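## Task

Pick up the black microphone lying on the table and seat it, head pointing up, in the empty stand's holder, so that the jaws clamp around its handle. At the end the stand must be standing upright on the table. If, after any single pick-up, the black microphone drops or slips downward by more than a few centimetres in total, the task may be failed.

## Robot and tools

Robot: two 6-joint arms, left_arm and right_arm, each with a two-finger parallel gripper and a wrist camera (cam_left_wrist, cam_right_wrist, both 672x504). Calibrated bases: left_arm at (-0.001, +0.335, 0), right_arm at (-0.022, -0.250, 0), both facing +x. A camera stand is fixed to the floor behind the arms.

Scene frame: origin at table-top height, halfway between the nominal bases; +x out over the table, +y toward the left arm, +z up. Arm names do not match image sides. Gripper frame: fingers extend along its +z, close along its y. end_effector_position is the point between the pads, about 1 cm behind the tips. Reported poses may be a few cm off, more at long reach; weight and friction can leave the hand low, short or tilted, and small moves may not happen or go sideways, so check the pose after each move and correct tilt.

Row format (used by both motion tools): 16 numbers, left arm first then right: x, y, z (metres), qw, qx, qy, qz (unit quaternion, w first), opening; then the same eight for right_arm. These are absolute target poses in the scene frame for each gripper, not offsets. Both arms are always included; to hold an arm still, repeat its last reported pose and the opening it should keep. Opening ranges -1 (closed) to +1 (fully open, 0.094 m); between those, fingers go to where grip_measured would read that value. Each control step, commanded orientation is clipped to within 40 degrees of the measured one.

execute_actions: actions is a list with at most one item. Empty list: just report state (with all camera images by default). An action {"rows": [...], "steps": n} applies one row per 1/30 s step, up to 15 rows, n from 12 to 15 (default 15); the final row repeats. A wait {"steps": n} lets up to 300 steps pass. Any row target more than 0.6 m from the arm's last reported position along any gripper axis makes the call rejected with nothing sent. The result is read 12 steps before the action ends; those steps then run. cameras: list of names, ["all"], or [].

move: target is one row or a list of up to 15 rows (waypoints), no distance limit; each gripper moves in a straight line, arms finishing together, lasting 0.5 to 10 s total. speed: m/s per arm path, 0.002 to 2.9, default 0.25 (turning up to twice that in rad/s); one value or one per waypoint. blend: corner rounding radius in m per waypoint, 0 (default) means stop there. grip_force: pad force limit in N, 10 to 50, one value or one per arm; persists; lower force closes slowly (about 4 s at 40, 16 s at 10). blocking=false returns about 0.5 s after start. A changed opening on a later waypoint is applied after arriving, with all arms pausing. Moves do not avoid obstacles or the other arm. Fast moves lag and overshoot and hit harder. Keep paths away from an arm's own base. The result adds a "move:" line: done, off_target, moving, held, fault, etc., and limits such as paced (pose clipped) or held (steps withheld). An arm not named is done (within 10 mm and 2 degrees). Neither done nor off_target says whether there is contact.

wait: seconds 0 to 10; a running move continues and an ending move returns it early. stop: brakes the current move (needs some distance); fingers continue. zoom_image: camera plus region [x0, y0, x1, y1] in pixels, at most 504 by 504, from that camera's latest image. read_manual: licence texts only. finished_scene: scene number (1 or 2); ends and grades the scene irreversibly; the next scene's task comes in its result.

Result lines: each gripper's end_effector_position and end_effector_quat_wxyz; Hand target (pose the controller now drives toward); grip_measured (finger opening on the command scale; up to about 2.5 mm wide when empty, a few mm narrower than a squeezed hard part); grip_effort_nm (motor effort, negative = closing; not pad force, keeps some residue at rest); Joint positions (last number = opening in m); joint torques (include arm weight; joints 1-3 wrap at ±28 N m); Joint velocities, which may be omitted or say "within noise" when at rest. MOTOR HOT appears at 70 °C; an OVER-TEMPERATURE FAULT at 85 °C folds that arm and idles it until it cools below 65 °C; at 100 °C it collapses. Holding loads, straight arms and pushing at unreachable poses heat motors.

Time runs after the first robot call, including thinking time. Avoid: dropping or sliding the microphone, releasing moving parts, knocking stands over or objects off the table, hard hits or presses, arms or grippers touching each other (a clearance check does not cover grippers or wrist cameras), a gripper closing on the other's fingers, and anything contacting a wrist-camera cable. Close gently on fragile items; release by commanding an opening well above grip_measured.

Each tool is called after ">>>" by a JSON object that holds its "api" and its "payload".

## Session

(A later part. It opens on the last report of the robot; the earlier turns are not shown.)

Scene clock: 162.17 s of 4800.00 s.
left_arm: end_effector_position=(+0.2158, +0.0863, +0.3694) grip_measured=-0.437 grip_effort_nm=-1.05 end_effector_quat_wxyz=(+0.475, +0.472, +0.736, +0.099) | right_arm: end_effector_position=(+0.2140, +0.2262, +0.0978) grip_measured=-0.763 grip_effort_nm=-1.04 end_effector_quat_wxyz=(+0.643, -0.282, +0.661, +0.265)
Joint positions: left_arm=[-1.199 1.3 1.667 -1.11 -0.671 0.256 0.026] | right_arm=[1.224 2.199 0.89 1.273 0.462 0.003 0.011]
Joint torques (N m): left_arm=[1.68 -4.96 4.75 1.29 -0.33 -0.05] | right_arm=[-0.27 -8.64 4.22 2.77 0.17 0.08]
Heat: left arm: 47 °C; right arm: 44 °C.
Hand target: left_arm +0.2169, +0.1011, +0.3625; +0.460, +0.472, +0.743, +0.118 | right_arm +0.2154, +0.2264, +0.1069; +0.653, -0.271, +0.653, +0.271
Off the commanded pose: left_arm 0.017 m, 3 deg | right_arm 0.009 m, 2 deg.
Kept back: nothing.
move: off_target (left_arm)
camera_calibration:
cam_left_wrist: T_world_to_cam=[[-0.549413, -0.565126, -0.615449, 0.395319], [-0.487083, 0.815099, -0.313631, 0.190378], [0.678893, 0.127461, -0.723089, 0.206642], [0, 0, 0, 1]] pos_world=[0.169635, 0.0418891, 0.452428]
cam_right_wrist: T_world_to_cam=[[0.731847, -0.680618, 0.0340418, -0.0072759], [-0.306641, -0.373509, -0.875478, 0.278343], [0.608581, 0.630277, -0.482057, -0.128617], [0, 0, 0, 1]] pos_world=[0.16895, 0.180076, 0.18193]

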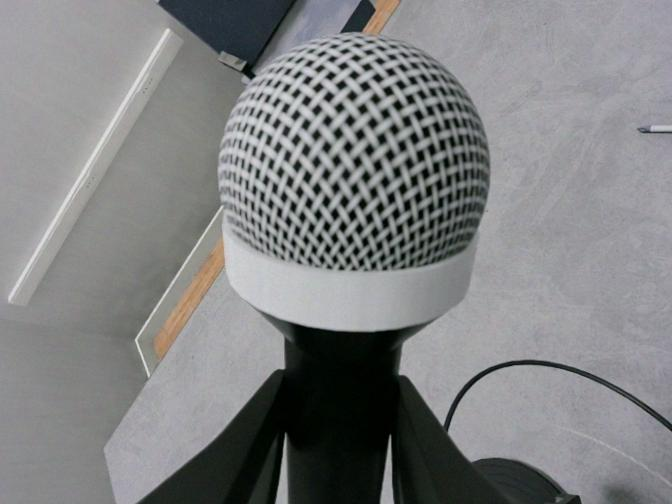

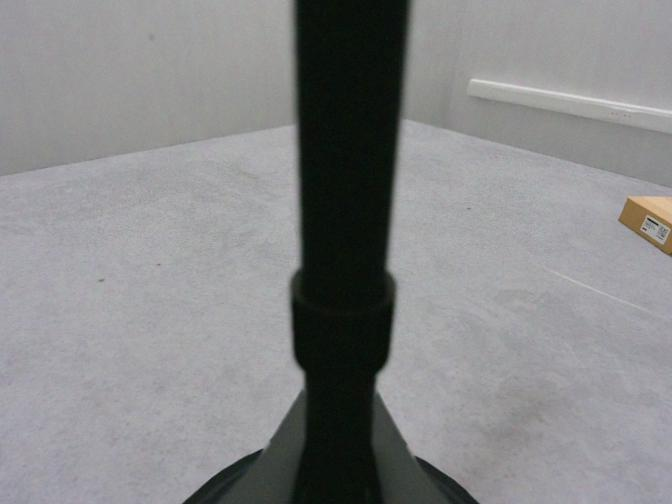

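>>> {"api": "move", "payload": {"target": [[0.2205, 0.083, 0.365, 0.4236, 0.4765, 0.7530, 0.1630, -0.70, 0.2155, 0.2265, 0.107, 0.6533, -0.2706, 0.6533, 0.2706, -1],[0.2190, 0.103, 0.340, 0.4236, 0.4765, 0.7530, 0.1630, -0.70, 0.2155, 0.2265, 0.107, 0.6533, -0.2706, 0.6533, 0.2706, -1]], "speed": 0.05, "cameras": ["all"]}}

Scene clock: 168.07 s of 4800.00 s.
left_arm: end_effector_position=(+0.2205, +0.0825, +0.3497) grip_measured=-0.437 grip_effort_nm=-1.05 end_effector_quat_wxyz=(+0.446, +0.481, +0.741, +0.146) | right_arm: end_effector_position=(+0.2120, +0.2278, +0.0992) grip_measured=-0.763 grip_effort_nm=-1.04 end_effector_quat_wxyz=(+0.647, -0.293, +0.654, +0.261)
Joint positions: left_arm=[-1.218 1.367 1.673 -1.165 -0.738 0.23 0.026] | right_arm=[1.226 2.199 0.89 1.279 0.453 -0.025 0.011]
Joint torques (N m): left_arm=[1.78 -6.38 4.41 0.9 -0.32 -0.35] | right_arm=[-0.47 -8.65 4.31 2.72 0.27 0.42]
Heat: left arm: 47 °C; right arm: 44 °C.
Hand target: left_arm +0.2193, +0.1021, +0.3407; +0.424, +0.477, +0.753, +0.163 | right_arm +0.2155, +0.2264, +0.1070; +0.653, -0.271, +0.653, +0.271
Off the commanded pose: left_arm 0.023 m, 4 deg | right_arm 0.009 m, 3 deg.
Kept back: nothing.
move: off_target (left_arm, right_arm)
camera_calibration:
cam_left_wrist: T_world_to_cam=[[-0.529136, -0.520816, -0.6699, 0.394524], [-0.522537, 0.822023, -0.226347, 0.166278], [0.668558, 0.230279, -0.707108, 0.177855], [0, 0, 0, 1]] pos_world=[0.176737, 0.0278337, 0.427691]
cam_right_wrist: T_world_to_cam=[[0.738908, -0.67118, 0.0594316, -0.0109284], [-0.282968, -0.389146, -0.876638, 0.278209], [0.61151, 0.630938, -0.477466, -0.128955], [0, 0, 0, 1]] pos_world=[0.165657, 0.182292, 0.182967]

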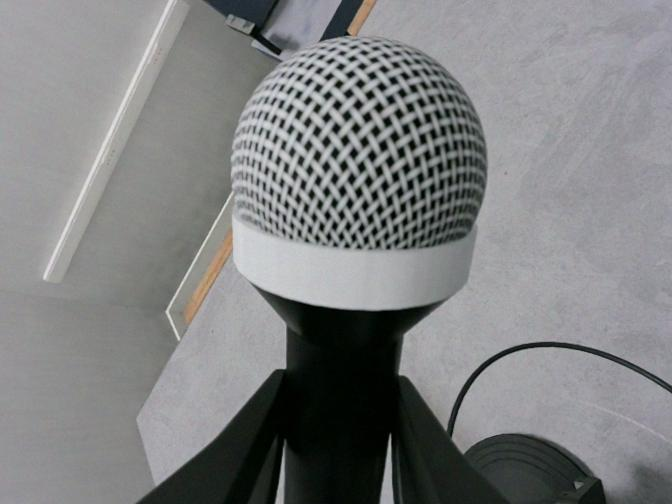

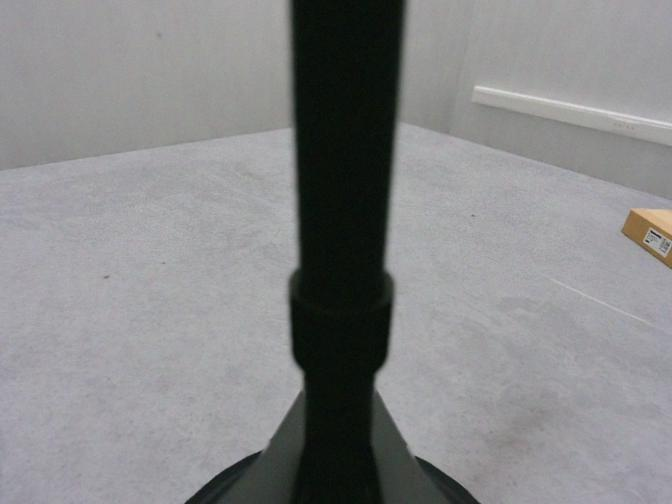

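>>> {"api": "move", "payload": {"target": [[0.2225, 0.084, 0.368, 0.4788, 0.4658, 0.7327, 0.1430, -0.70, 0.2145, 0.2295, 0.108, 0.6533, -0.2706, 0.6533, 0.2706, -1], [0.2225, 0.084, 0.368, 0.4788, 0.4658, 0.7327, 0.1430, -0.70, 0.2145, 0.2295, 0.108, 0.6533, -0.2706, 0.6533, 0.2706, -0.3]], "speed": 0.05, "cameras": ["all"]}}

Scene clock: 172.07 s of 4800.00 s.
left_arm: end_effector_position=(+0.2218, +0.0791, +0.3552) grip_measured=-0.437 grip_effort_nm=-1.05 end_effector_quat_wxyz=(+0.457, +0.480, +0.735, +0.142) | right_arm: end_effector_position=(+0.2133, +0.2264, +0.0987) grip_measured=-0.302 grip_effort_nm=0.08 end_effector_quat_wxyz=(+0.646, -0.286, +0.658, +0.261)
Joint positions: left_arm=[-1.219 1.362 1.672 -1.133 -0.741 0.251 0.026] | right_arm=[1.226 2.199 0.89 1.277 0.463 -0.012 0.033]
Joint torques (N m): left_arm=[-0.34 -6.52 6.34 1.86 -0.52 0.04] | right_arm=[0.02 -8.54 5.15 2.64 0.2 0.28]
Heat: left arm: 46 °C; right arm: 43 °C.
Hand target: left_arm +0.2223, +0.0843, +0.3679; +0.477, +0.465, +0.732, +0.143 | right_arm +0.2144, +0.2292, +0.1080; +0.653, -0.271, +0.653, +0.271
Off the commanded pose: left_arm 0.014 m, 3 deg | right_arm 0.010 m, 2 deg.
Kept back: nothing.
move: off_target (left_arm)
camera_calibration:
cam_left_wrist: T_world_to_cam=[[-0.521952, -0.525889, -0.67157, 0.396555], [-0.509216, 0.823745, -0.249285, 0.176046], [0.684299, 0.211859, -0.697747, 0.176288], [0, 0, 0, 1]] pos_world=[0.175994, 0.0261782, 0.433205]
cam_right_wrist: T_world_to_cam=[[0.731972, -0.67966, 0.0477327, -0.00820451], [-0.295678, -0.37999, -0.87646, 0.278269], [0.613833, 0.627431, -0.479103, -0.128644], [0, 0, 0, 1]] pos_world=[0.167249, 0.180878, 0.18265]

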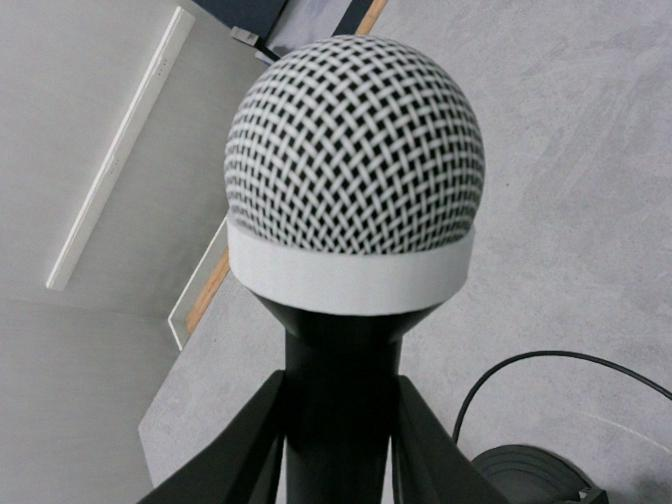

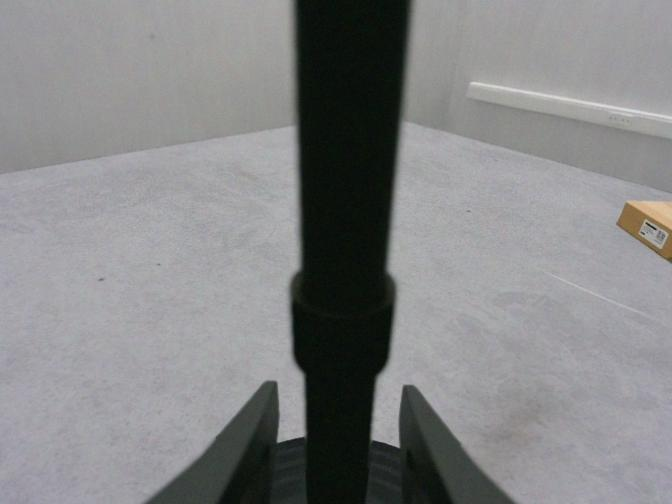

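>>> {"api": "move", "payload": {"target": [[0.2225, 0.084, 0.368, 0.4788, 0.4658, 0.7327, 0.1430, -0.70, 0.2145, 0.2295, 0.108, 0.6533, -0.2706, 0.6533, 0.2706, 0.6], [0.2225, 0.084, 0.368, 0.4788, 0.4658, 0.7327, 0.1430, -0.70, 0.175, 0.14, 0.11, 0.6409, -0.2988, 0.6409, 0.2988, 0.8], [0.2225, 0.084, 0.368, 0.4788, 0.4658, 0.7327, 0.1430, -0.70, 0.26, 0.07, 0.13, 0.5417, -0.4545, 0.5417, 0.4545, 1],[0.2225, 0.084, 0.368, 0.4788, 0.4658, 0.7327, 0.1430, -0.70, 0.36, 0.07, 0.24, -0.0308, -0.0308, 0.7064, 0.7064, 1],[0.2225, 0.084, 0.368, 0.4788, 0.4658, 0.7327, 0.1430, -0.70, 0.365, 0.09, 0.35, -0.0308, -0.0308, 0.7064, 0.7064, 1]], "speed": 0.25, "blend": [0, 0.02, 0.02, 0.02, 0], "cameras": ["cam_right_wrist"]}}

>>> {"api": "zoom_image", "payload": {"camera": "cam_right_wrist", "region": [320, 360, 464, 504]}}

Scene clock: 182.07 s of 4800.00 s.
left_arm: end_effector_position=(+0.2218, +0.0791, +0.3552) grip_measured=-0.437 grip_effort_nm=-1.05 end_effector_quat_wxyz=(+0.457, +0.480, +0.735, +0.142) | right_arm: end_effector_position=(+0.3681, +0.0903, +0.3206) grip_measured=+0.998 grip_effort_nm=0.08 end_effector_quat_wxyz=(-0.061, -0.005, +0.714, +0.698)
Joint positions: left_arm=[-1.219 1.362 1.672 -1.133 -0.741 0.251 0.026] | right_arm=[0.358 1.942 1.579 0.3 -1.275 1.59 0.094]
Joint torques (N m): left_arm=[-0.34 -6.52 6.32 1.86 -0.51 0.05] | right_arm=[0.02 -11.67 9.31 1.99 0.09 -0.13]
Heat: left arm: 46 °C; right arm: 44 °C.
Hand target: left_arm +0.2223, +0.0843, +0.3679; +0.477, +0.465, +0.732, +0.143 | right_arm +0.3638, +0.0893, +0.3494; -0.031, -0.031, +0.706, +0.707
Off the commanded pose: left_arm 0.014 m, 3 deg | right_arm 0.030 m, 5 deg.
Kept back: nothing.
move: off_target (left_arm, right_arm); blend cut to 0 m at target 2, 0 m at target 3; target 2's new opening was sent with right_arm's hand 0.022 m and 4 deg from that target; target 3's new opening was sent with right_arm's hand 0.011 m and 2 deg from that target
camera_calibration:
cam_right_wrist: T_world_to_cam=[[-0.0586046, 0.00241087, -0.998278, 0.340087], [-0.844058, -0.534076, 0.0482612, 0.386162], [-0.53304, 0.845433, 0.0333342, 0.206204], [0, 0, 0, 1]] pos_world=[0.455789, 0.031088, 0.313992]
Images, in order (width x height): cam_right_wrist 672x504.

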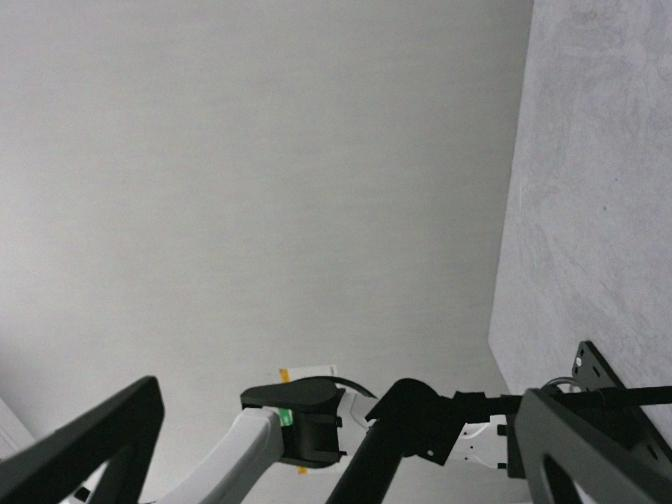

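Scaled by 3.500 from the camera's 672x504 image, which has a finer 960x720 frame.

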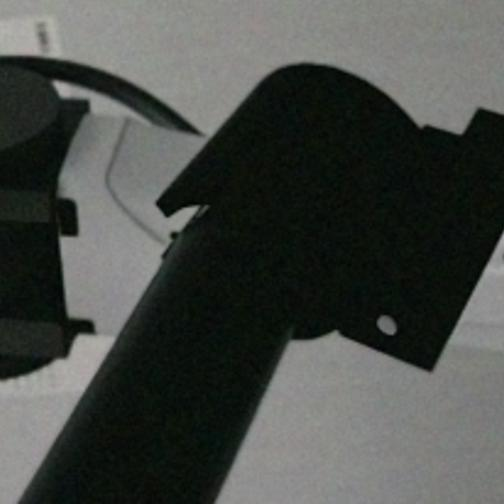

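>>> {"api": "move", "payload": {"target": [0.2216, 0.0840, 0.3775, 0.5038, 0.4599, 0.7203, 0.1257, -0.70, 0.365, 0.09, 0.35, -0.0308, -0.0308, 0.7064, 0.7064, 1], "speed": 0.05, "cameras": ["cam_right_wrist"]}}

>>> {"api": "zoom_image", "payload": {"camera": "cam_right_wrist", "region": [320, 360, 464, 504]}}

Scene clock: 188.03 s of 4800.00 s.
left_arm: end_effector_position=(+0.2206, +0.0805, +0.3638) grip_measured=-0.437 grip_effort_nm=-1.05 end_effector_quat_wxyz=(+0.481, +0.473, +0.727, +0.127) | right_arm: end_effector_position=(+0.3681, +0.0903, +0.3202) grip_measured=+0.998 grip_effort_nm=0.07 end_effector_quat_wxyz=(-0.062, -0.005, +0.714, +0.697)
Joint positions: left_arm=[-1.219 1.316 1.632 -1.065 -0.736 0.277 0.026] | right_arm=[0.358 1.942 1.579 0.297 -1.275 1.589 0.094]
Joint torques (N m): left_arm=[-0.18 -6.32 6.22 2.04 -0.46 0.14] | right_arm=[-0.09 -11.69 9.29 2.03 0.11 -0.12]
Heat: left arm: 46 °C; right arm: 46 °C.
Hand target: left_arm +0.2214, +0.0844, +0.3774; +0.503, +0.460, +0.721, +0.126 | right_arm +0.3638, +0.0893, +0.3494; -0.031, -0.031, +0.706, +0.707
Off the commanded pose: left_arm 0.014 m, 3 deg | right_arm 0.030 m, 5 deg.
Kept back: nothing.
move: off_target (left_arm, right_arm)
camera_calibration:
cam_right_wrist: T_world_to_cam=[[-0.0602349, 0.00124788, -0.998183, 0.340337], [-0.843937, -0.534083, 0.0502593, 0.385502], [-0.53305, 0.845431, 0.0332236, 0.20626], [0, 0, 0, 1]] pos_world=[0.455787, 0.0310864, 0.313491]
Images, in order (width x height): cam_right_wrist 672x504.

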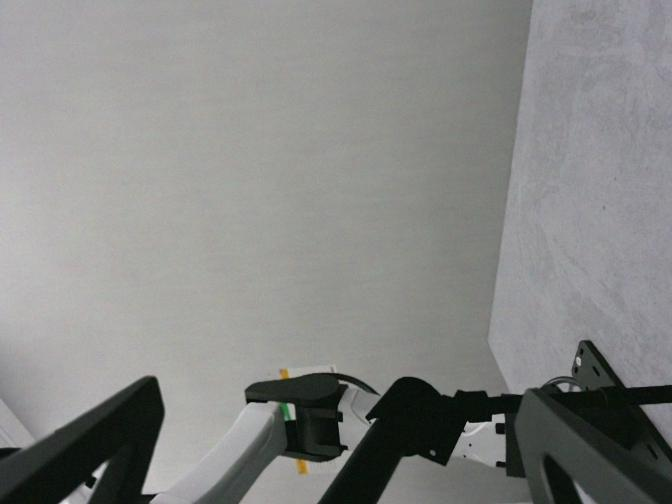

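Scaled by 3.500 from the camera's 672x504 image, which has a finer 960x720 frame.

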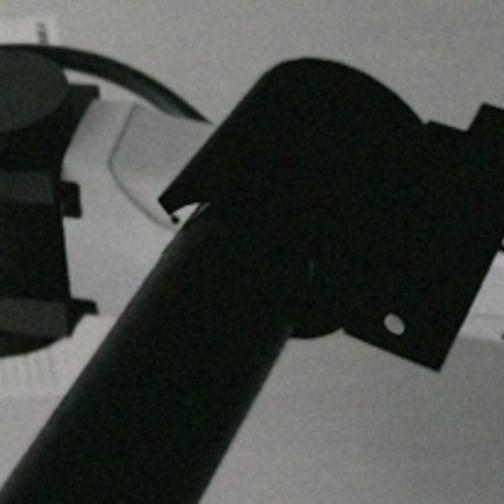

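>>> {"api": "move", "payload": {"target": [[0.2216, 0.0840, 0.3775, 0.5038, 0.4599, 0.7203, 0.1257, -0.70, 0.36, 0.07, 0.24, -0.0308, -0.0308, 0.7064, 0.7064, 1],[0.2216, 0.0840, 0.3775, 0.5038, 0.4599, 0.7203, 0.1257, -0.70, 0.26, 0.07, 0.13, 0.5417, -0.4545, 0.5417, 0.4545, 1],[0.2216, 0.0840, 0.3775, 0.5038, 0.4599, 0.7203, 0.1257, -0.70, 0.175, 0.13, 0.11, 0.6124, -0.3536, 0.6124, 0.3536, 1],[0.2216, 0.0840, 0.3775, 0.5038, 0.4599, 0.7203, 0.1257, -0.70, 0.18, 0.188, 0.110, 0.6409, -0.2988, 0.6409, 0.2988, 1]], "speed": 0.25, "blend": [0.03, 0.03, 0.02, 0], "cameras": ["cam_right_wrist"]}}

Scene clock: 194.30 s of 4800.00 s.
left_arm: end_effector_position=(+0.2206, +0.0801, +0.3638) grip_measured=-0.437 grip_effort_nm=-1.05 end_effector_quat_wxyz=(+0.481, +0.473, +0.727, +0.127) | right_arm: end_effector_position=(+0.1775, +0.1832, +0.1032) grip_measured=+0.998 grip_effort_nm=0.07 end_effector_quat_wxyz=(+0.631, -0.304, +0.647, +0.301)
Joint positions: left_arm=[-1.219 1.316 1.631 -1.063 -0.735 0.278 0.026] | right_arm=[1.247 2.075 0.631 1.42 0.395 0.015 0.094]
Joint torques (N m): left_arm=[-0.17 -6.34 6.08 2.07 -0.44 0.18] | right_arm=[0.01 -6.6 5.12 2.53 0.22 -0.05]
Heat: left arm: 45 °C; right arm: 45 °C.
Hand target: left_arm +0.2214, +0.0844, +0.3774; +0.503, +0.460, +0.721, +0.126 | right_arm +0.1798, +0.1878, +0.1100; +0.641, -0.299, +0.641, +0.299
Off the commanded pose: left_arm 0.014 m, 3 deg | right_arm 0.009 m, 2 deg.
Kept back: nothing.
move: off_target (left_arm)
camera_calibration:
cam_right_wrist: T_world_to_cam=[[0.790113, -0.612752, 0.0160355, -0.0308859], [-0.279235, -0.383101, -0.880489, 0.253301], [0.545664, 0.691208, -0.473795, -0.0774959], [0, 0, 0, 1]] pos_world=[0.13742, 0.13168, 0.186807]
Images, in order (width x height): cam_right_wrist 672x504.

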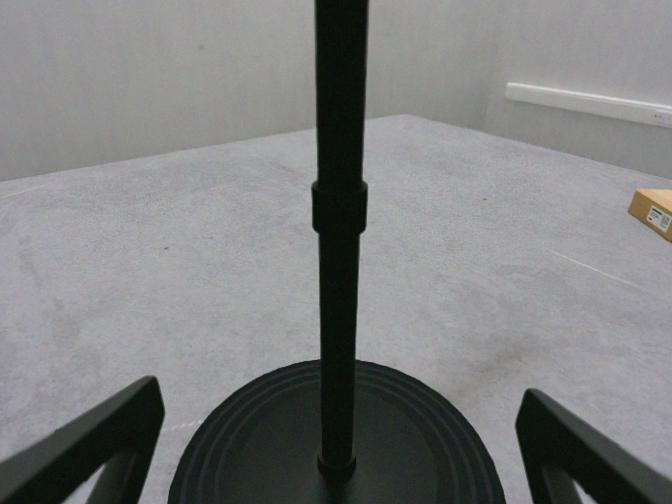

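>>> {"api": "move", "payload": {"target": [[0.2216, 0.0840, 0.3775, 0.5038, 0.4599, 0.7203, 0.1257, -0.70, 0.217, 0.230, 0.109, 0.6409, -0.2988, 0.6409, 0.2988, 1],[0.2216, 0.0840, 0.3775, 0.5038, 0.4599, 0.7203, 0.1257, -0.70, 0.217, 0.230, 0.109, 0.6409, -0.2988, 0.6409, 0.2988, -0.45]], "speed": 0.12, "cameras": ["cam_right_wrist"]}}

Scene clock: 196.70 s of 4800.00 s.
left_arm: end_effector_position=(+0.2206, +0.0801, +0.3638) grip_measured=-0.437 grip_effort_nm=-1.05 end_effector_quat_wxyz=(+0.481, +0.473, +0.727, +0.127) | right_arm: end_effector_position=(+0.2150, +0.2240, +0.1021) grip_measured=-0.448 grip_effort_nm=-0.10 end_effector_quat_wxyz=(+0.634, -0.298, +0.650, +0.295)
Joint positions: left_arm=[-1.219 1.316 1.631 -1.063 -0.735 0.278 0.026] | right_arm=[1.189 2.179 0.859 1.297 0.356 0.014 0.026]
Joint torques (N m): left_arm=[-0.16 -6.37 6.09 2.08 -0.44 0.18] | right_arm=[-0.5 -7.95 5.75 2.54 -0.05 -0.07]
Heat: left arm: 45 °C; right arm: 45 °C.
Hand target: left_arm +0.2214, +0.0844, +0.3774; +0.503, +0.460, +0.721, +0.126 | right_arm +0.2168, +0.2297, +0.1092; +0.641, -0.299, +0.641, +0.299
Off the commanded pose: left_arm 0.014 m, 3 deg | right_arm 0.009 m, 1 deg.
Kept back: nothing.
move: off_target (left_arm)
camera_calibration:
cam_right_wrist: T_world_to_cam=[[0.778037, -0.628018, 0.0158553, -0.0295029], [-0.286137, -0.376731, -0.881022, 0.278518], [0.559271, 0.680931, -0.47281, -0.127412], [0, 0, 0, 1]] pos_world=[0.173906, 0.173157, 0.185607]
Images, in order (width x height): cam_right_wrist 672x504.

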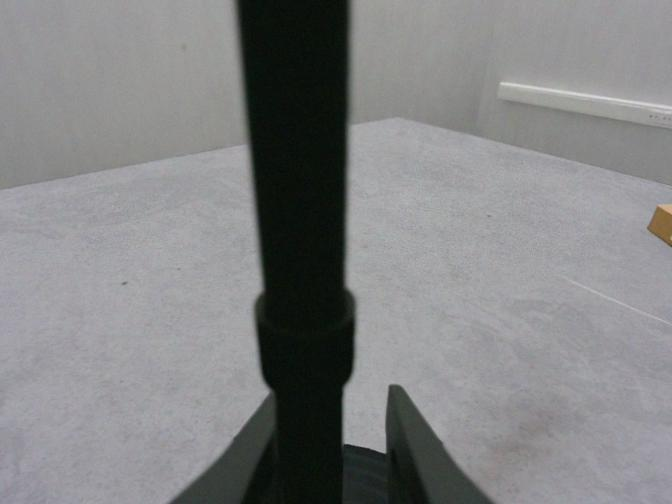

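>>> {"api": "move", "payload": {"target": [[0.2216, 0.0840, 0.3775, 0.5038, 0.4599, 0.7203, 0.1257, -0.70, 0.2130, 0.234, 0.102, 0.6409, -0.2988, 0.6409, 0.2988, -0.45],[0.2216, 0.0840, 0.3775, 0.5038, 0.4599, 0.7203, 0.1257, -0.70, 0.2130, 0.234, 0.102, 0.6409, -0.2988, 0.6409, 0.2988, -1]], "speed": 0.06, "cameras": ["cam_right_wrist"]}}

Scene clock: 198.47 s of 4800.00 s.
left_arm: end_effector_position=(+0.2206, +0.0799, +0.3639) grip_measured=-0.437 grip_effort_nm=-1.05 end_effector_quat_wxyz=(+0.481, +0.473, +0.727, +0.127) | right_arm: end_effector_position=(+0.2127, +0.2271, +0.0904) grip_measured=-0.770 grip_effort_nm=-1.08 end_effector_quat_wxyz=(+0.629, -0.305, +0.654, +0.291)
Joint positions: left_arm=[-1.219 1.316 1.631 -1.063 -0.735 0.279 0.026] | right_arm=[1.196 2.209 0.869 1.297 0.358 0.012 0.011]
Joint torques (N m): left_arm=[-0.16 -6.34 6.06 2.07 -0.44 0.17] | right_arm=[0.12 -8.06 5.71 2.75 0.09 -0.01]
Heat: left arm: 45 °C; right arm: 45 °C.
Hand target: left_arm +0.2214, +0.0844, +0.3774; +0.503, +0.460, +0.721, +0.126 | right_arm +0.2127, +0.2335, +0.1021; +0.641, -0.299, +0.641, +0.299
Off the commanded pose: left_arm 0.014 m, 3 deg | right_arm 0.013 m, 2 deg.
Kept back: nothing.
move: off_target (left_arm, right_arm); target 2's new opening was sent with right_arm's hand 0.013 m and 2 deg from that target
camera_calibration:
cam_right_wrist: T_world_to_cam=[[0.781304, -0.623682, 0.0241937, -0.0279947], [-0.288816, -0.395627, -0.871817, 0.272763], [0.553308, 0.674166, -0.489234, -0.129512], [0, 0, 0, 1]] pos_world=[0.17231, 0.177765, 0.175115]
Images, in order (width x height): cam_right_wrist 672x504.

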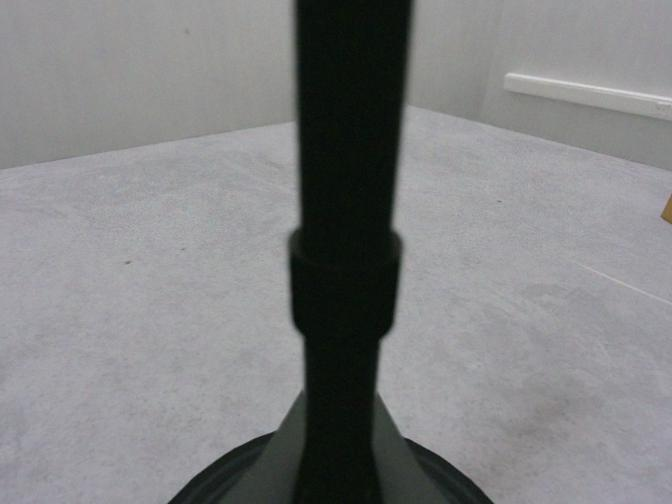

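>>> {"api": "move", "payload": {"target": [0.2210, 0.0995, 0.348, 0.4704, 0.4634, 0.7317, 0.1691, -0.75, 0.2130, 0.224, 0.098, 0.6409, -0.2988, 0.6409, 0.2988, -1], "speed": 0.05, "cameras": ["all"]}}

Scene clock: 200.97 s of 4800.00 s.
left_arm: end_effector_position=(+0.2219, +0.0820, +0.3538) grip_measured=-0.437 grip_effort_nm=-1.05 end_effector_quat_wxyz=(+0.483, +0.471, +0.724, +0.148) | right_arm: end_effector_position=(+0.2116, +0.2281, +0.0915) grip_measured=-0.769 grip_effort_nm=-1.04 end_effector_quat_wxyz=(+0.632, -0.313, +0.648, +0.288)
Joint positions: left_arm=[-1.231 1.304 1.57 -1.029 -0.782 0.28 0.026] | right_arm=[1.196 2.209 0.869 1.302 0.349 -0.009 0.011]
Joint torques (N m): left_arm=[0.57 -5.96 4.74 1.17 -0.55 -0.28] | right_arm=[-0.65 -8.23 2.59 3.12 0.09 0.25]
Heat: left arm: 45 °C; right arm: 44 °C.
Hand target: left_arm +0.2213, +0.0988, +0.3486; +0.471, +0.464, +0.731, +0.169 | right_arm +0.2129, +0.2241, +0.0980; +0.640, -0.299, +0.641, +0.299
Off the commanded pose: left_arm 0.018 m, 3 deg | right_arm 0.008 m, 2 deg.
Kept back: nothing.
move: off_target (left_arm)
camera_calibration:
cam_left_wrist: T_world_to_cam=[[-0.484047, -0.541127, -0.687663, 0.395792], [-0.494932, 0.817387, -0.294824, 0.186884], [0.721624, 0.197637, -0.663475, 0.155362], [0, 0, 0, 1]] pos_world=[0.171964, 0.0307118, 0.430348]
cam_right_wrist: T_world_to_cam=[[0.786633, -0.615895, 0.0433808, -0.0312364], [-0.269878, -0.406185, -0.873029, 0.272279], [0.555315, 0.675046, -0.485735, -0.129947], [0, 0, 0, 1]] pos_world=[0.170215, 0.179078, 0.175943]

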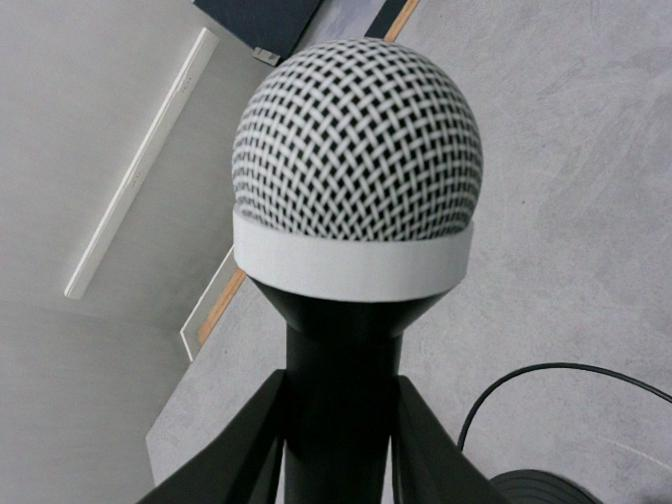

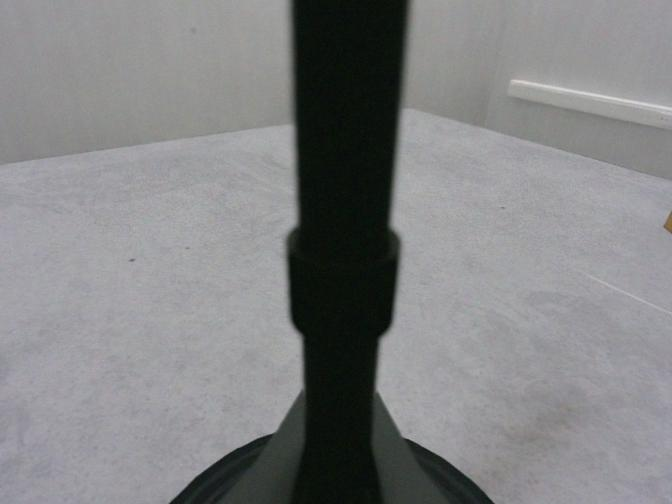

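>>> {"api": "move", "payload": {"target": [0.2155, 0.1115, 0.338, 0.4424, 0.4546, 0.7450, 0.2067, -0.85, 0.2130, 0.217, 0.095, 0.6409, -0.2988, 0.6409, 0.2988, -1], "speed": 0.04, "cameras": ["all"]}}

Scene clock: 206.40 s of 4800.00 s.
left_arm: end_effector_position=(+0.2181, +0.0870, +0.3515) grip_measured=-0.437 grip_effort_nm=-1.05 end_effector_quat_wxyz=(+0.481, +0.453, +0.732, +0.167) | right_arm: end_effector_position=(+0.2081, +0.2283, +0.0933) grip_measured=-0.769 grip_effort_nm=-1.04 end_effector_quat_wxyz=(+0.636, -0.328, +0.636, +0.288)
Joint positions: left_arm=[-1.266 1.316 1.573 -1.078 -0.854 0.207 0.026] | right_arm=[1.194 2.209 0.858 1.325 0.325 -0.044 0.011]
Joint torques (N m): left_arm=[0.8 -3.9 6.89 0.26 -0.55 -0.53] | right_arm=[-1.14 -8.27 1.22 3.16 0.26 0.69]
Heat: left arm: 45 °C; right arm: 44 °C.
Hand target: left_arm +0.2163, +0.1105, +0.3403; +0.447, +0.456, +0.742, +0.206 | right_arm +0.2130, +0.2174, +0.0951; +0.640, -0.300, +0.641, +0.299
Off the commanded pose: left_arm 0.028 m, 7 deg | right_arm 0.012 m, 4 deg.
Kept back: nothing.
move: off_target (left_arm, right_arm)
camera_calibration:
cam_left_wrist: T_world_to_cam=[[-0.445896, -0.558681, -0.699323, 0.392279], [-0.532557, 0.793547, -0.294391, 0.190352], [0.719416, 0.241162, -0.651369, 0.148133], [0, 0, 0, 1]] pos_world=[0.169719, 0.0323816, 0.426856]
cam_right_wrist: T_world_to_cam=[[0.799378, -0.596379, 0.0729904, -0.0382534], [-0.233596, -0.420413, -0.876747, 0.269004], [0.55356, 0.683802, -0.475381, -0.129905], [0, 0, 0, 1]] pos_world=[0.165327, 0.179108, 0.176886]

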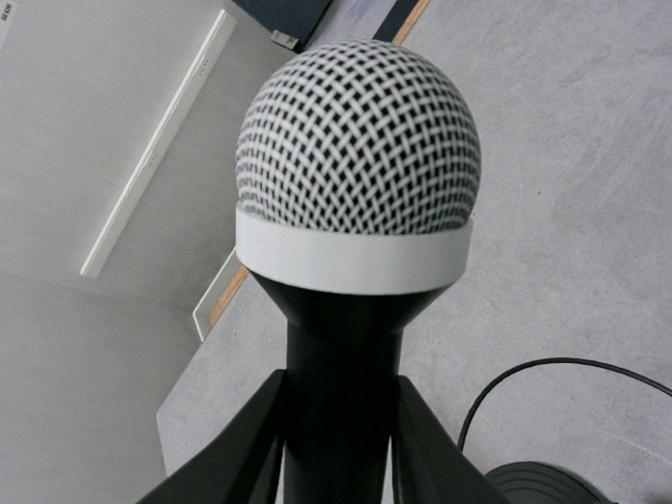

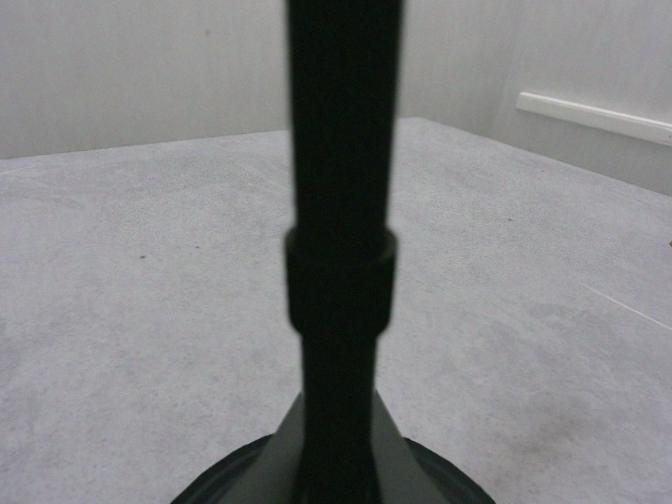

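>>> {"api": "move", "payload": {"target": [[0.2155, 0.1115, 0.340, 0.4424, 0.4546, 0.7450, 0.2067, -0.85, 0.2160, 0.214, 0.095, 0.6229, -0.2810, 0.6580, 0.3163, -1],[0.2085, 0.1265, 0.338, 0.4424, 0.4546, 0.7450, 0.2067, -0.85, 0.2160, 0.210, 0.095, 0.6229, -0.2810, 0.6580, 0.3163, -1]], "speed": 0.04, "blend": 0.01, "cameras": ["all"]}}

Scene clock: 214.00 s of 4800.00 s.
left_arm: end_effector_position=(+0.2152, +0.0878, +0.3588) grip_measured=-0.437 grip_effort_nm=-1.05 end_effector_quat_wxyz=(+0.492, +0.439, +0.736, +0.151) | right_arm: end_effector_position=(+0.2075, +0.2265, +0.0919) grip_measured=-0.768 grip_effort_nm=-1.04 end_effector_quat_wxyz=(+0.632, -0.330, +0.635, +0.297)
Joint positions: left_arm=[-1.274 1.303 1.583 -1.076 -0.853 0.179 0.026] | right_arm=[1.187 2.209 0.846 1.337 0.301 -0.031 0.011]
Joint torques (N m): left_arm=[1.07 -6.54 4.31 -0.05 -0.58 -0.33] | right_arm=[-1.73 -10.61 0.17 2.74 0.38 1.34]
Heat: left arm: 44 °C; right arm: 43 °C.
Hand target: left_arm +0.2107, +0.1234, +0.3420; +0.447, +0.456, +0.742, +0.205 | right_arm +0.2160, +0.2109, +0.0948; +0.624, -0.282, +0.656, +0.316
Off the commanded pose: left_arm 0.044 m, 9 deg | right_arm 0.019 m, 7 deg.
Kept back: nothing.
move: off_target (left_arm, right_arm); blend cut to 0.0083 m at target 1
camera_calibration:
cam_left_wrist: T_world_to_cam=[[-0.442177, -0.593673, -0.672333, 0.389128], [-0.535906, 0.775953, -0.332718, 0.206334], [0.719224, 0.213187, -0.661262, 0.160748], [0, 0, 0, 1]] pos_world=[0.167025, 0.0366401, 0.436571]
cam_right_wrist: T_world_to_cam=[[0.809585, -0.583944, 0.0598414, -0.0425221], [-0.236081, -0.41724, -0.877597, 0.266775], [0.537436, 0.696362, -0.475649, -0.128451], [0, 0, 0, 1]] pos_world=[0.16644, 0.175927, 0.175568]

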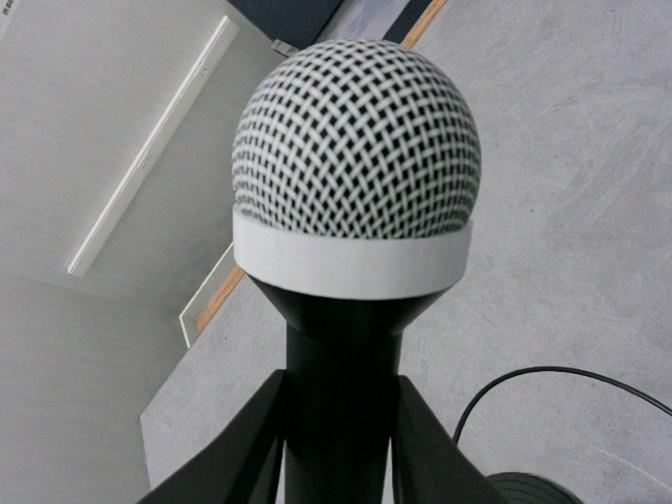

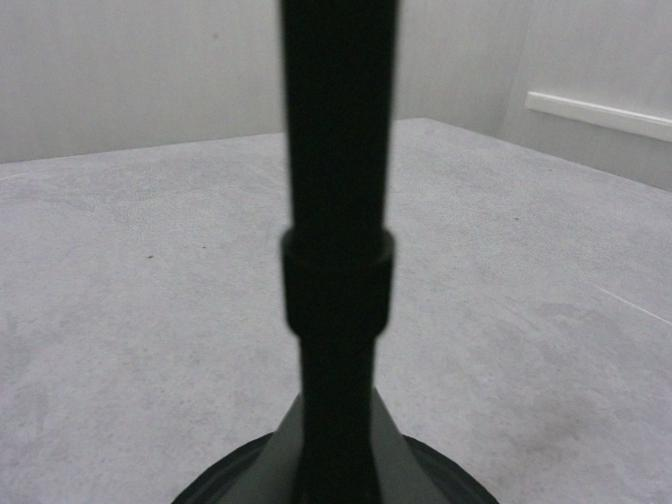

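>>> {"api": "move", "payload": {"target": [[0.1985, 0.138, 0.328, 0.4424, 0.4546, 0.7450, 0.2067, -0.85, 0.2260, 0.206, 0.09, 0.6229, -0.2810, 0.6580, 0.3163, -1]], "speed": 0.04, "cameras": ["all"]}}

Scene clock: 217.53 s of 4800.00 s.
left_arm: end_effector_position=(+0.2052, +0.0999, +0.3492) grip_measured=-0.437 grip_effort_nm=-1.05 end_effector_quat_wxyz=(+0.490, +0.444, +0.734, +0.152) | right_arm: end_effector_position=(+0.2081, +0.2268, +0.0920) grip_measured=-0.768 grip_effort_nm=-1.04 end_effector_quat_wxyz=(+0.627, -0.338, +0.630, +0.310)
Joint positions: left_arm=[-1.301 1.243 1.509 -1.087 -0.868 0.159 0.026] | right_arm=[1.17 2.209 0.841 1.345 0.25 -0.028 0.011]
Joint torques (N m): left_arm=[0.69 -5.85 4.14 -0.07 -0.58 -0.47] | right_arm=[-2.69 -9.02 0.64 2.86 0.6 1.32]
Heat: left arm: 44 °C; right arm: 43 °C.
Hand target: left_arm +0.2009, +0.1348, +0.3323; +0.447, +0.456, +0.741, +0.205 | right_arm +0.2256, +0.2069, +0.0899; +0.624, -0.283, +0.656, +0.316
Off the commanded pose: left_arm 0.044 m, 8 deg | right_arm 0.028 m, 7 deg.
Kept back: nothing.
move: off_target (left_arm, right_arm)
camera_calibration:
cam_left_wrist: T_world_to_cam=[[-0.446733, -0.584295, -0.677517, 0.387263], [-0.531258, 0.782563, -0.324592, 0.184002], [0.719857, 0.214931, -0.660008, 0.158277], [0, 0, 0, 1]] pos_world=[0.156819, 0.0482641, 0.426567]
cam_right_wrist: T_world_to_cam=[[0.829018, -0.556518, 0.0549208, -0.0526201], [-0.224135, -0.420638, -0.879106, 0.265595], [0.51234, 0.716485, -0.473452, -0.128451], [0, 0, 0, 1]] pos_world=[0.168963, 0.174468, 0.175561]

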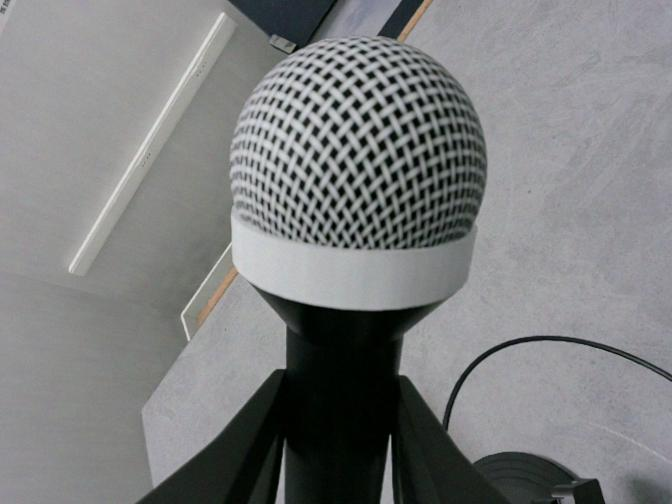

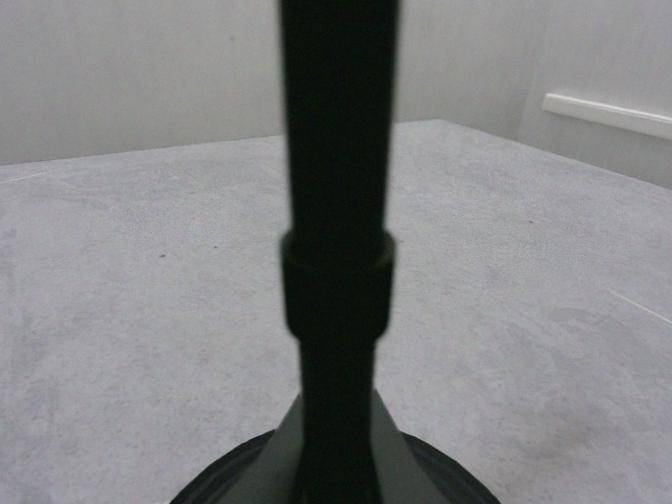

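>>> {"api": "move", "payload": {"target": [[0.1945, 0.151, 0.318, 0.4424, 0.4546, 0.7450, 0.2067, -0.85, 0.2260, 0.206, 0.09, 0.6229, -0.2810, 0.6580, 0.3163, -1]], "speed": 0.04, "cameras": ["all"]}}

Scene clock: 219.30 s of 4800.00 s.
left_arm: end_effector_position=(+0.1999, +0.1144, +0.3399) grip_measured=-0.437 grip_effort_nm=-1.05 end_effector_quat_wxyz=(+0.489, +0.447, +0.734, +0.153) | right_arm: end_effector_position=(+0.2085, +0.2267, +0.0921) grip_measured=-0.768 grip_effort_nm=-1.04 end_effector_quat_wxyz=(+0.626, -0.338, +0.630, +0.312)
Joint positions: left_arm=[-1.305 1.177 1.432 -1.083 -0.87 0.156 0.026] | right_arm=[1.167 2.209 0.841 1.346 0.245 -0.024 0.011]
Joint torques (N m): left_arm=[0.98 -4.96 4.08 -0.01 -0.63 -0.54] | right_arm=[-2.44 -8.87 0.64 2.87 0.65 1.28]
Heat: left arm: 44 °C; right arm: 43 °C.
Hand target: left_arm +0.1966, +0.1481, +0.3220; +0.447, +0.456, +0.742, +0.206 | right_arm +0.2256, +0.2069, +0.0899; +0.624, -0.283, +0.656, +0.316
Off the commanded pose: left_arm 0.043 m, 8 deg | right_arm 0.027 m, 7 deg.
Kept back: nothing.
move: off_target (left_arm, right_arm)
camera_calibration:
cam_left_wrist: T_world_to_cam=[[-0.448984, -0.579477, -0.680162, 0.387859], [-0.529596, 0.785668, -0.319772, 0.164467], [0.719682, 0.216639, -0.65964, 0.152607], [0, 0, 0, 1]] pos_world=[0.151415, 0.0624783, 0.417064]
cam_right_wrist: T_world_to_cam=[[0.830412, -0.554858, 0.0504762, -0.0533394], [-0.226198, -0.418549, -0.879575, 0.265782], [0.509166, 0.718992, -0.473076, -0.128546], [0, 0, 0, 1]] pos_world=[0.169864, 0.174071, 0.175655]

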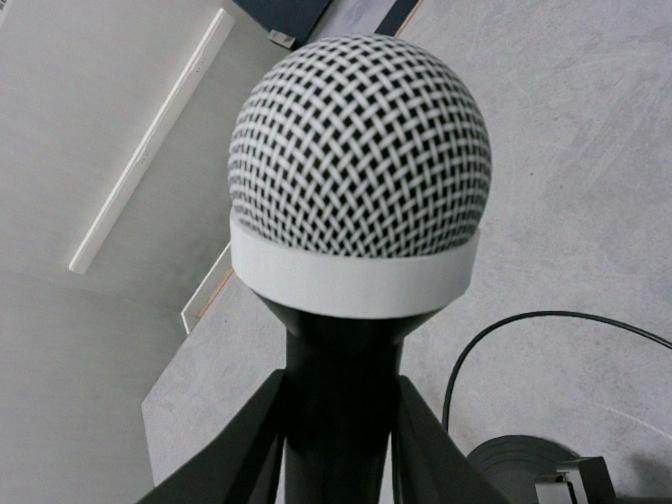

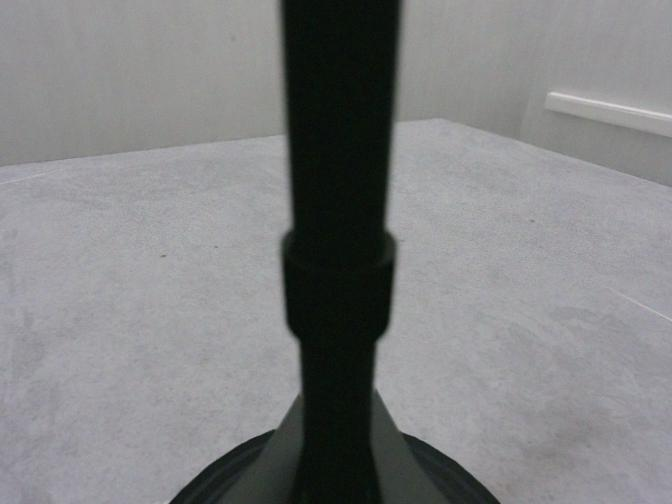

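>>> {"api": "move", "payload": {"target": [[0.1905, 0.164, 0.308, 0.4424, 0.4546, 0.7450, 0.2067, -0.85, 0.2260, 0.206, 0.09, 0.6229, -0.2810, 0.6580, 0.3163, -1]], "speed": 0.04, "cameras": ["all"]}}

Scene clock: 223.07 s of 4800.00 s.
left_arm: end_effector_position=(+0.1963, +0.1298, +0.3301) grip_measured=-0.437 grip_effort_nm=-1.05 end_effector_quat_wxyz=(+0.488, +0.446, +0.734, +0.158) | right_arm: end_effector_position=(+0.2084, +0.2269, +0.0921) grip_measured=-0.768 grip_effort_nm=-1.04 end_effector_quat_wxyz=(+0.625, -0.338, +0.630, +0.313)
Joint positions: left_arm=[-1.305 1.112 1.355 -1.078 -0.877 0.155 0.026] | right_arm=[1.167 2.209 0.841 1.346 0.243 -0.023 0.011]
Joint torques (N m): left_arm=[0.92 -4.27 4.15 0.03 -0.56 -0.55] | right_arm=[-2.55 -9.02 0.62 2.86 0.67 1.22]
Heat: left arm: 44 °C; right arm: 43 °C.
Hand target: left_arm +0.1926, +0.1614, +0.3117; +0.446, +0.456, +0.742, +0.206 | right_arm +0.2256, +0.2069, +0.0899; +0.624, -0.283, +0.656, +0.316
Off the commanded pose: left_arm 0.041 m, 8 deg | right_arm 0.027 m, 7 deg.
Kept back: nothing.
move: off_target (left_arm, right_arm)
camera_calibration:
cam_left_wrist: T_world_to_cam=[[-0.444347, -0.577469, -0.684898, 0.388859], [-0.532782, 0.784966, -0.316183, 0.14677], [0.720207, 0.224407, -0.656462, 0.143237], [0, 0, 0, 1]] pos_world=[0.147824, 0.0772015, 0.406764]
cam_right_wrist: T_world_to_cam=[[0.831513, -0.553312, 0.0493177, -0.0535917], [-0.226275, -0.418445, -0.879604, 0.265782], [0.507332, 0.720242, -0.473144, -0.128444], [0, 0, 0, 1]] pos_world=[0.169866, 0.174073, 0.175653]

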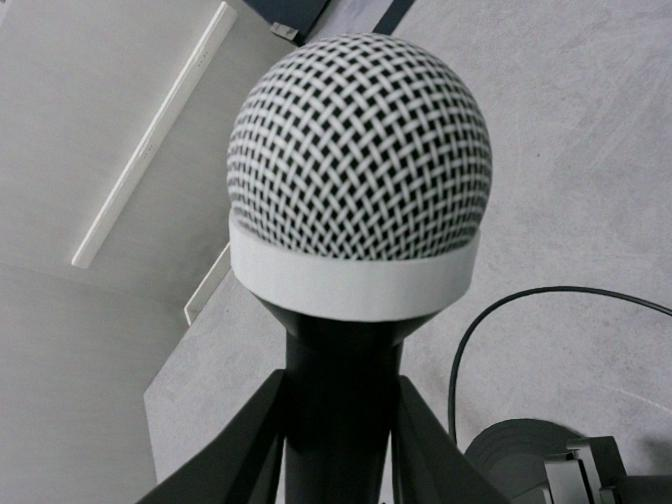

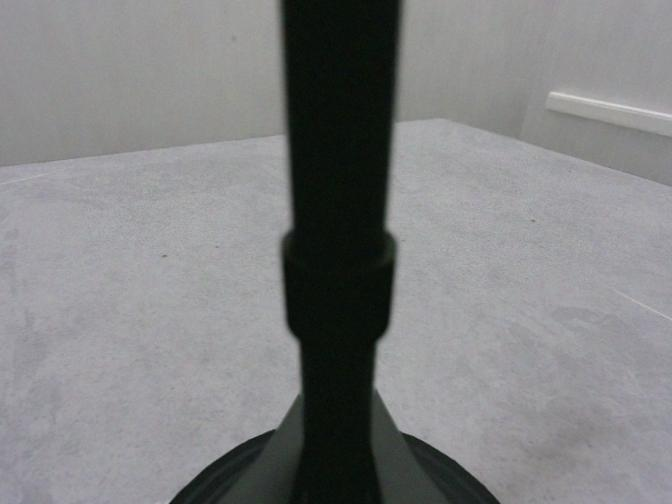

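>>> {"api": "move", "payload": {"target": [[0.1880, 0.174, 0.300, 0.4424, 0.4546, 0.7450, 0.2067, -0.85, 0.2260, 0.206, 0.09, 0.6229, -0.2810, 0.6580, 0.3163, -1]], "speed": 0.04, "cameras": ["all"]}}

Scene clock: 224.30 s of 4800.00 s.
left_arm: end_effector_position=(+0.1936, +0.1412, +0.3232) grip_measured=-0.437 grip_effort_nm=-1.05 end_effector_quat_wxyz=(+0.489, +0.445, +0.733, +0.159) | right_arm: end_effector_position=(+0.2083, +0.2269, +0.0921) grip_measured=-0.768 grip_effort_nm=-1.04 end_effector_quat_wxyz=(+0.625, -0.338, +0.630, +0.313)
Joint positions: left_arm=[-1.305 1.061 1.299 -1.073 -0.881 0.155 0.026] | right_arm=[1.167 2.209 0.841 1.346 0.242 -0.023 0.011]
Joint torques (N m): left_arm=[1.18 -3.64 4.03 0.07 -0.5 -0.53] | right_arm=[-2.5 -8.91 0.57 2.87 0.66 1.24]
Heat: left arm: 44 °C; right arm: 43 °C.
Hand target: left_arm +0.1900, +0.1717, +0.3036; +0.446, +0.456, +0.742, +0.206 | right_arm +0.2256, +0.2069, +0.0899; +0.624, -0.283, +0.656, +0.316
Off the commanded pose: left_arm 0.041 m, 8 deg | right_arm 0.027 m, 7 deg.
Kept back: nothing.
move: off_target (left_arm, right_arm)
camera_calibration:
cam_left_wrist: T_world_to_cam=[[-0.440211, -0.578502, -0.686694, 0.389438], [-0.534181, 0.783452, -0.317574, 0.135138], [0.72171, 0.227019, -0.653909, 0.136603], [0, 0, 0, 1]] pos_world=[0.145035, 0.0884057, 0.399667]
cam_right_wrist: T_world_to_cam=[[0.831727, -0.552995, 0.0492669, -0.0536742], [-0.226154, -0.418509, -0.879605, 0.265773], [0.507036, 0.720449, -0.473147, -0.128429], [0, 0, 0, 1]] pos_world=[0.169866, 0.174073, 0.175653]

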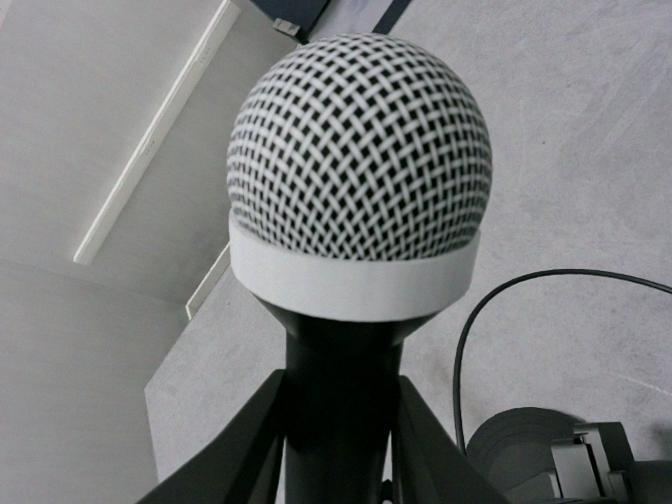

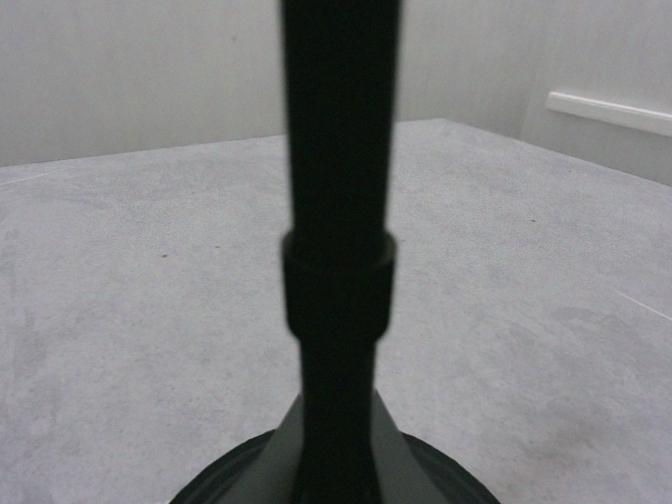

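>>> {"api": "move", "payload": {"target": [[0.2060, 0.141, 0.341, 0.5050, 0.4330, 0.7280, 0.1640, -0.80, 0.2130, 0.233, 0.103, 0.6409, -0.2988, 0.6409, 0.2988, -1]], "speed": 0.05, "cameras": ["all"]}}

Scene clock: 227.00 s of 4800.00 s.
left_arm: end_effector_position=(+0.2005, +0.1390, +0.3236) grip_measured=-0.437 grip_effort_nm=-1.05 end_effector_quat_wxyz=(+0.486, +0.452, +0.730, +0.161) | right_arm: end_effector_position=(+0.2096, +0.2276, +0.0915) grip_measured=-0.768 grip_effort_nm=-1.04 end_effector_quat_wxyz=(+0.631, -0.318, +0.644, +0.292)
Joint positions: left_arm=[-1.266 1.067 1.299 -1.034 -0.848 0.215 0.026] | right_arm=[1.194 2.209 0.86 1.315 0.334 -0.013 0.011]
Joint torques (N m): left_arm=[0.88 -1.81 9.58 1.8 -0.56 0.1] | right_arm=[0.13 -8.5 6.02 2.56 0.29 0.25]
Heat: left arm: 44 °C; right arm: 43 °C.
Hand target: left_arm +0.2053, +0.1416, +0.3407; +0.505, +0.433, +0.728, +0.164 | right_arm +0.2127, +0.2326, +0.1031; +0.641, -0.299, +0.641, +0.299
Off the commanded pose: left_arm 0.018 m, 3 deg | right_arm 0.013 m, 3 deg.
Kept back: nothing.
move: off_target (left_arm, right_arm)
camera_calibration:
cam_left_wrist: T_world_to_cam=[[-0.44751, -0.563938, -0.694053, 0.393365], [-0.52544, 0.793819, -0.306209, 0.133826], [0.723635, 0.227652, -0.651557, 0.131175], [0, 0, 0, 1]] pos_world=[0.151429, 0.0857377, 0.399462]
cam_right_wrist: T_world_to_cam=[[0.794887, -0.60506, 0.0453495, -0.0342867], [-0.260896, -0.408311, -0.874766, 0.270253], [0.547803, 0.683508, -0.482419, -0.129175], [0, 0, 0, 1]] pos_world=[0.168525, 0.177894, 0.175646]

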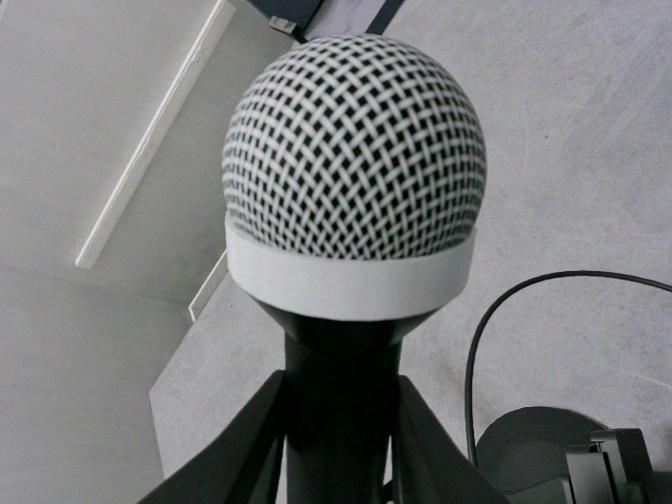

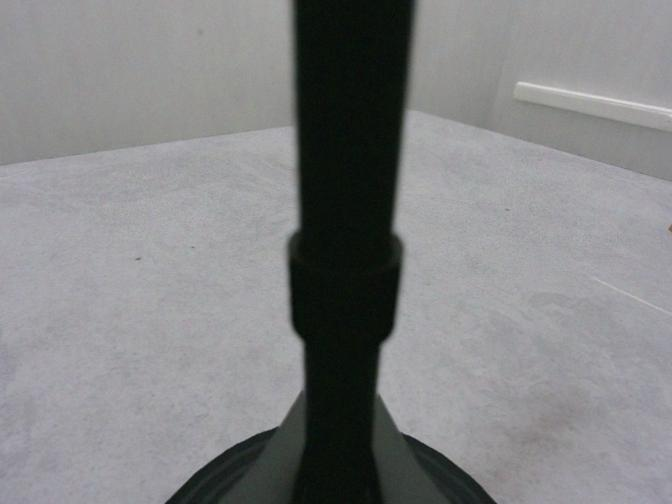

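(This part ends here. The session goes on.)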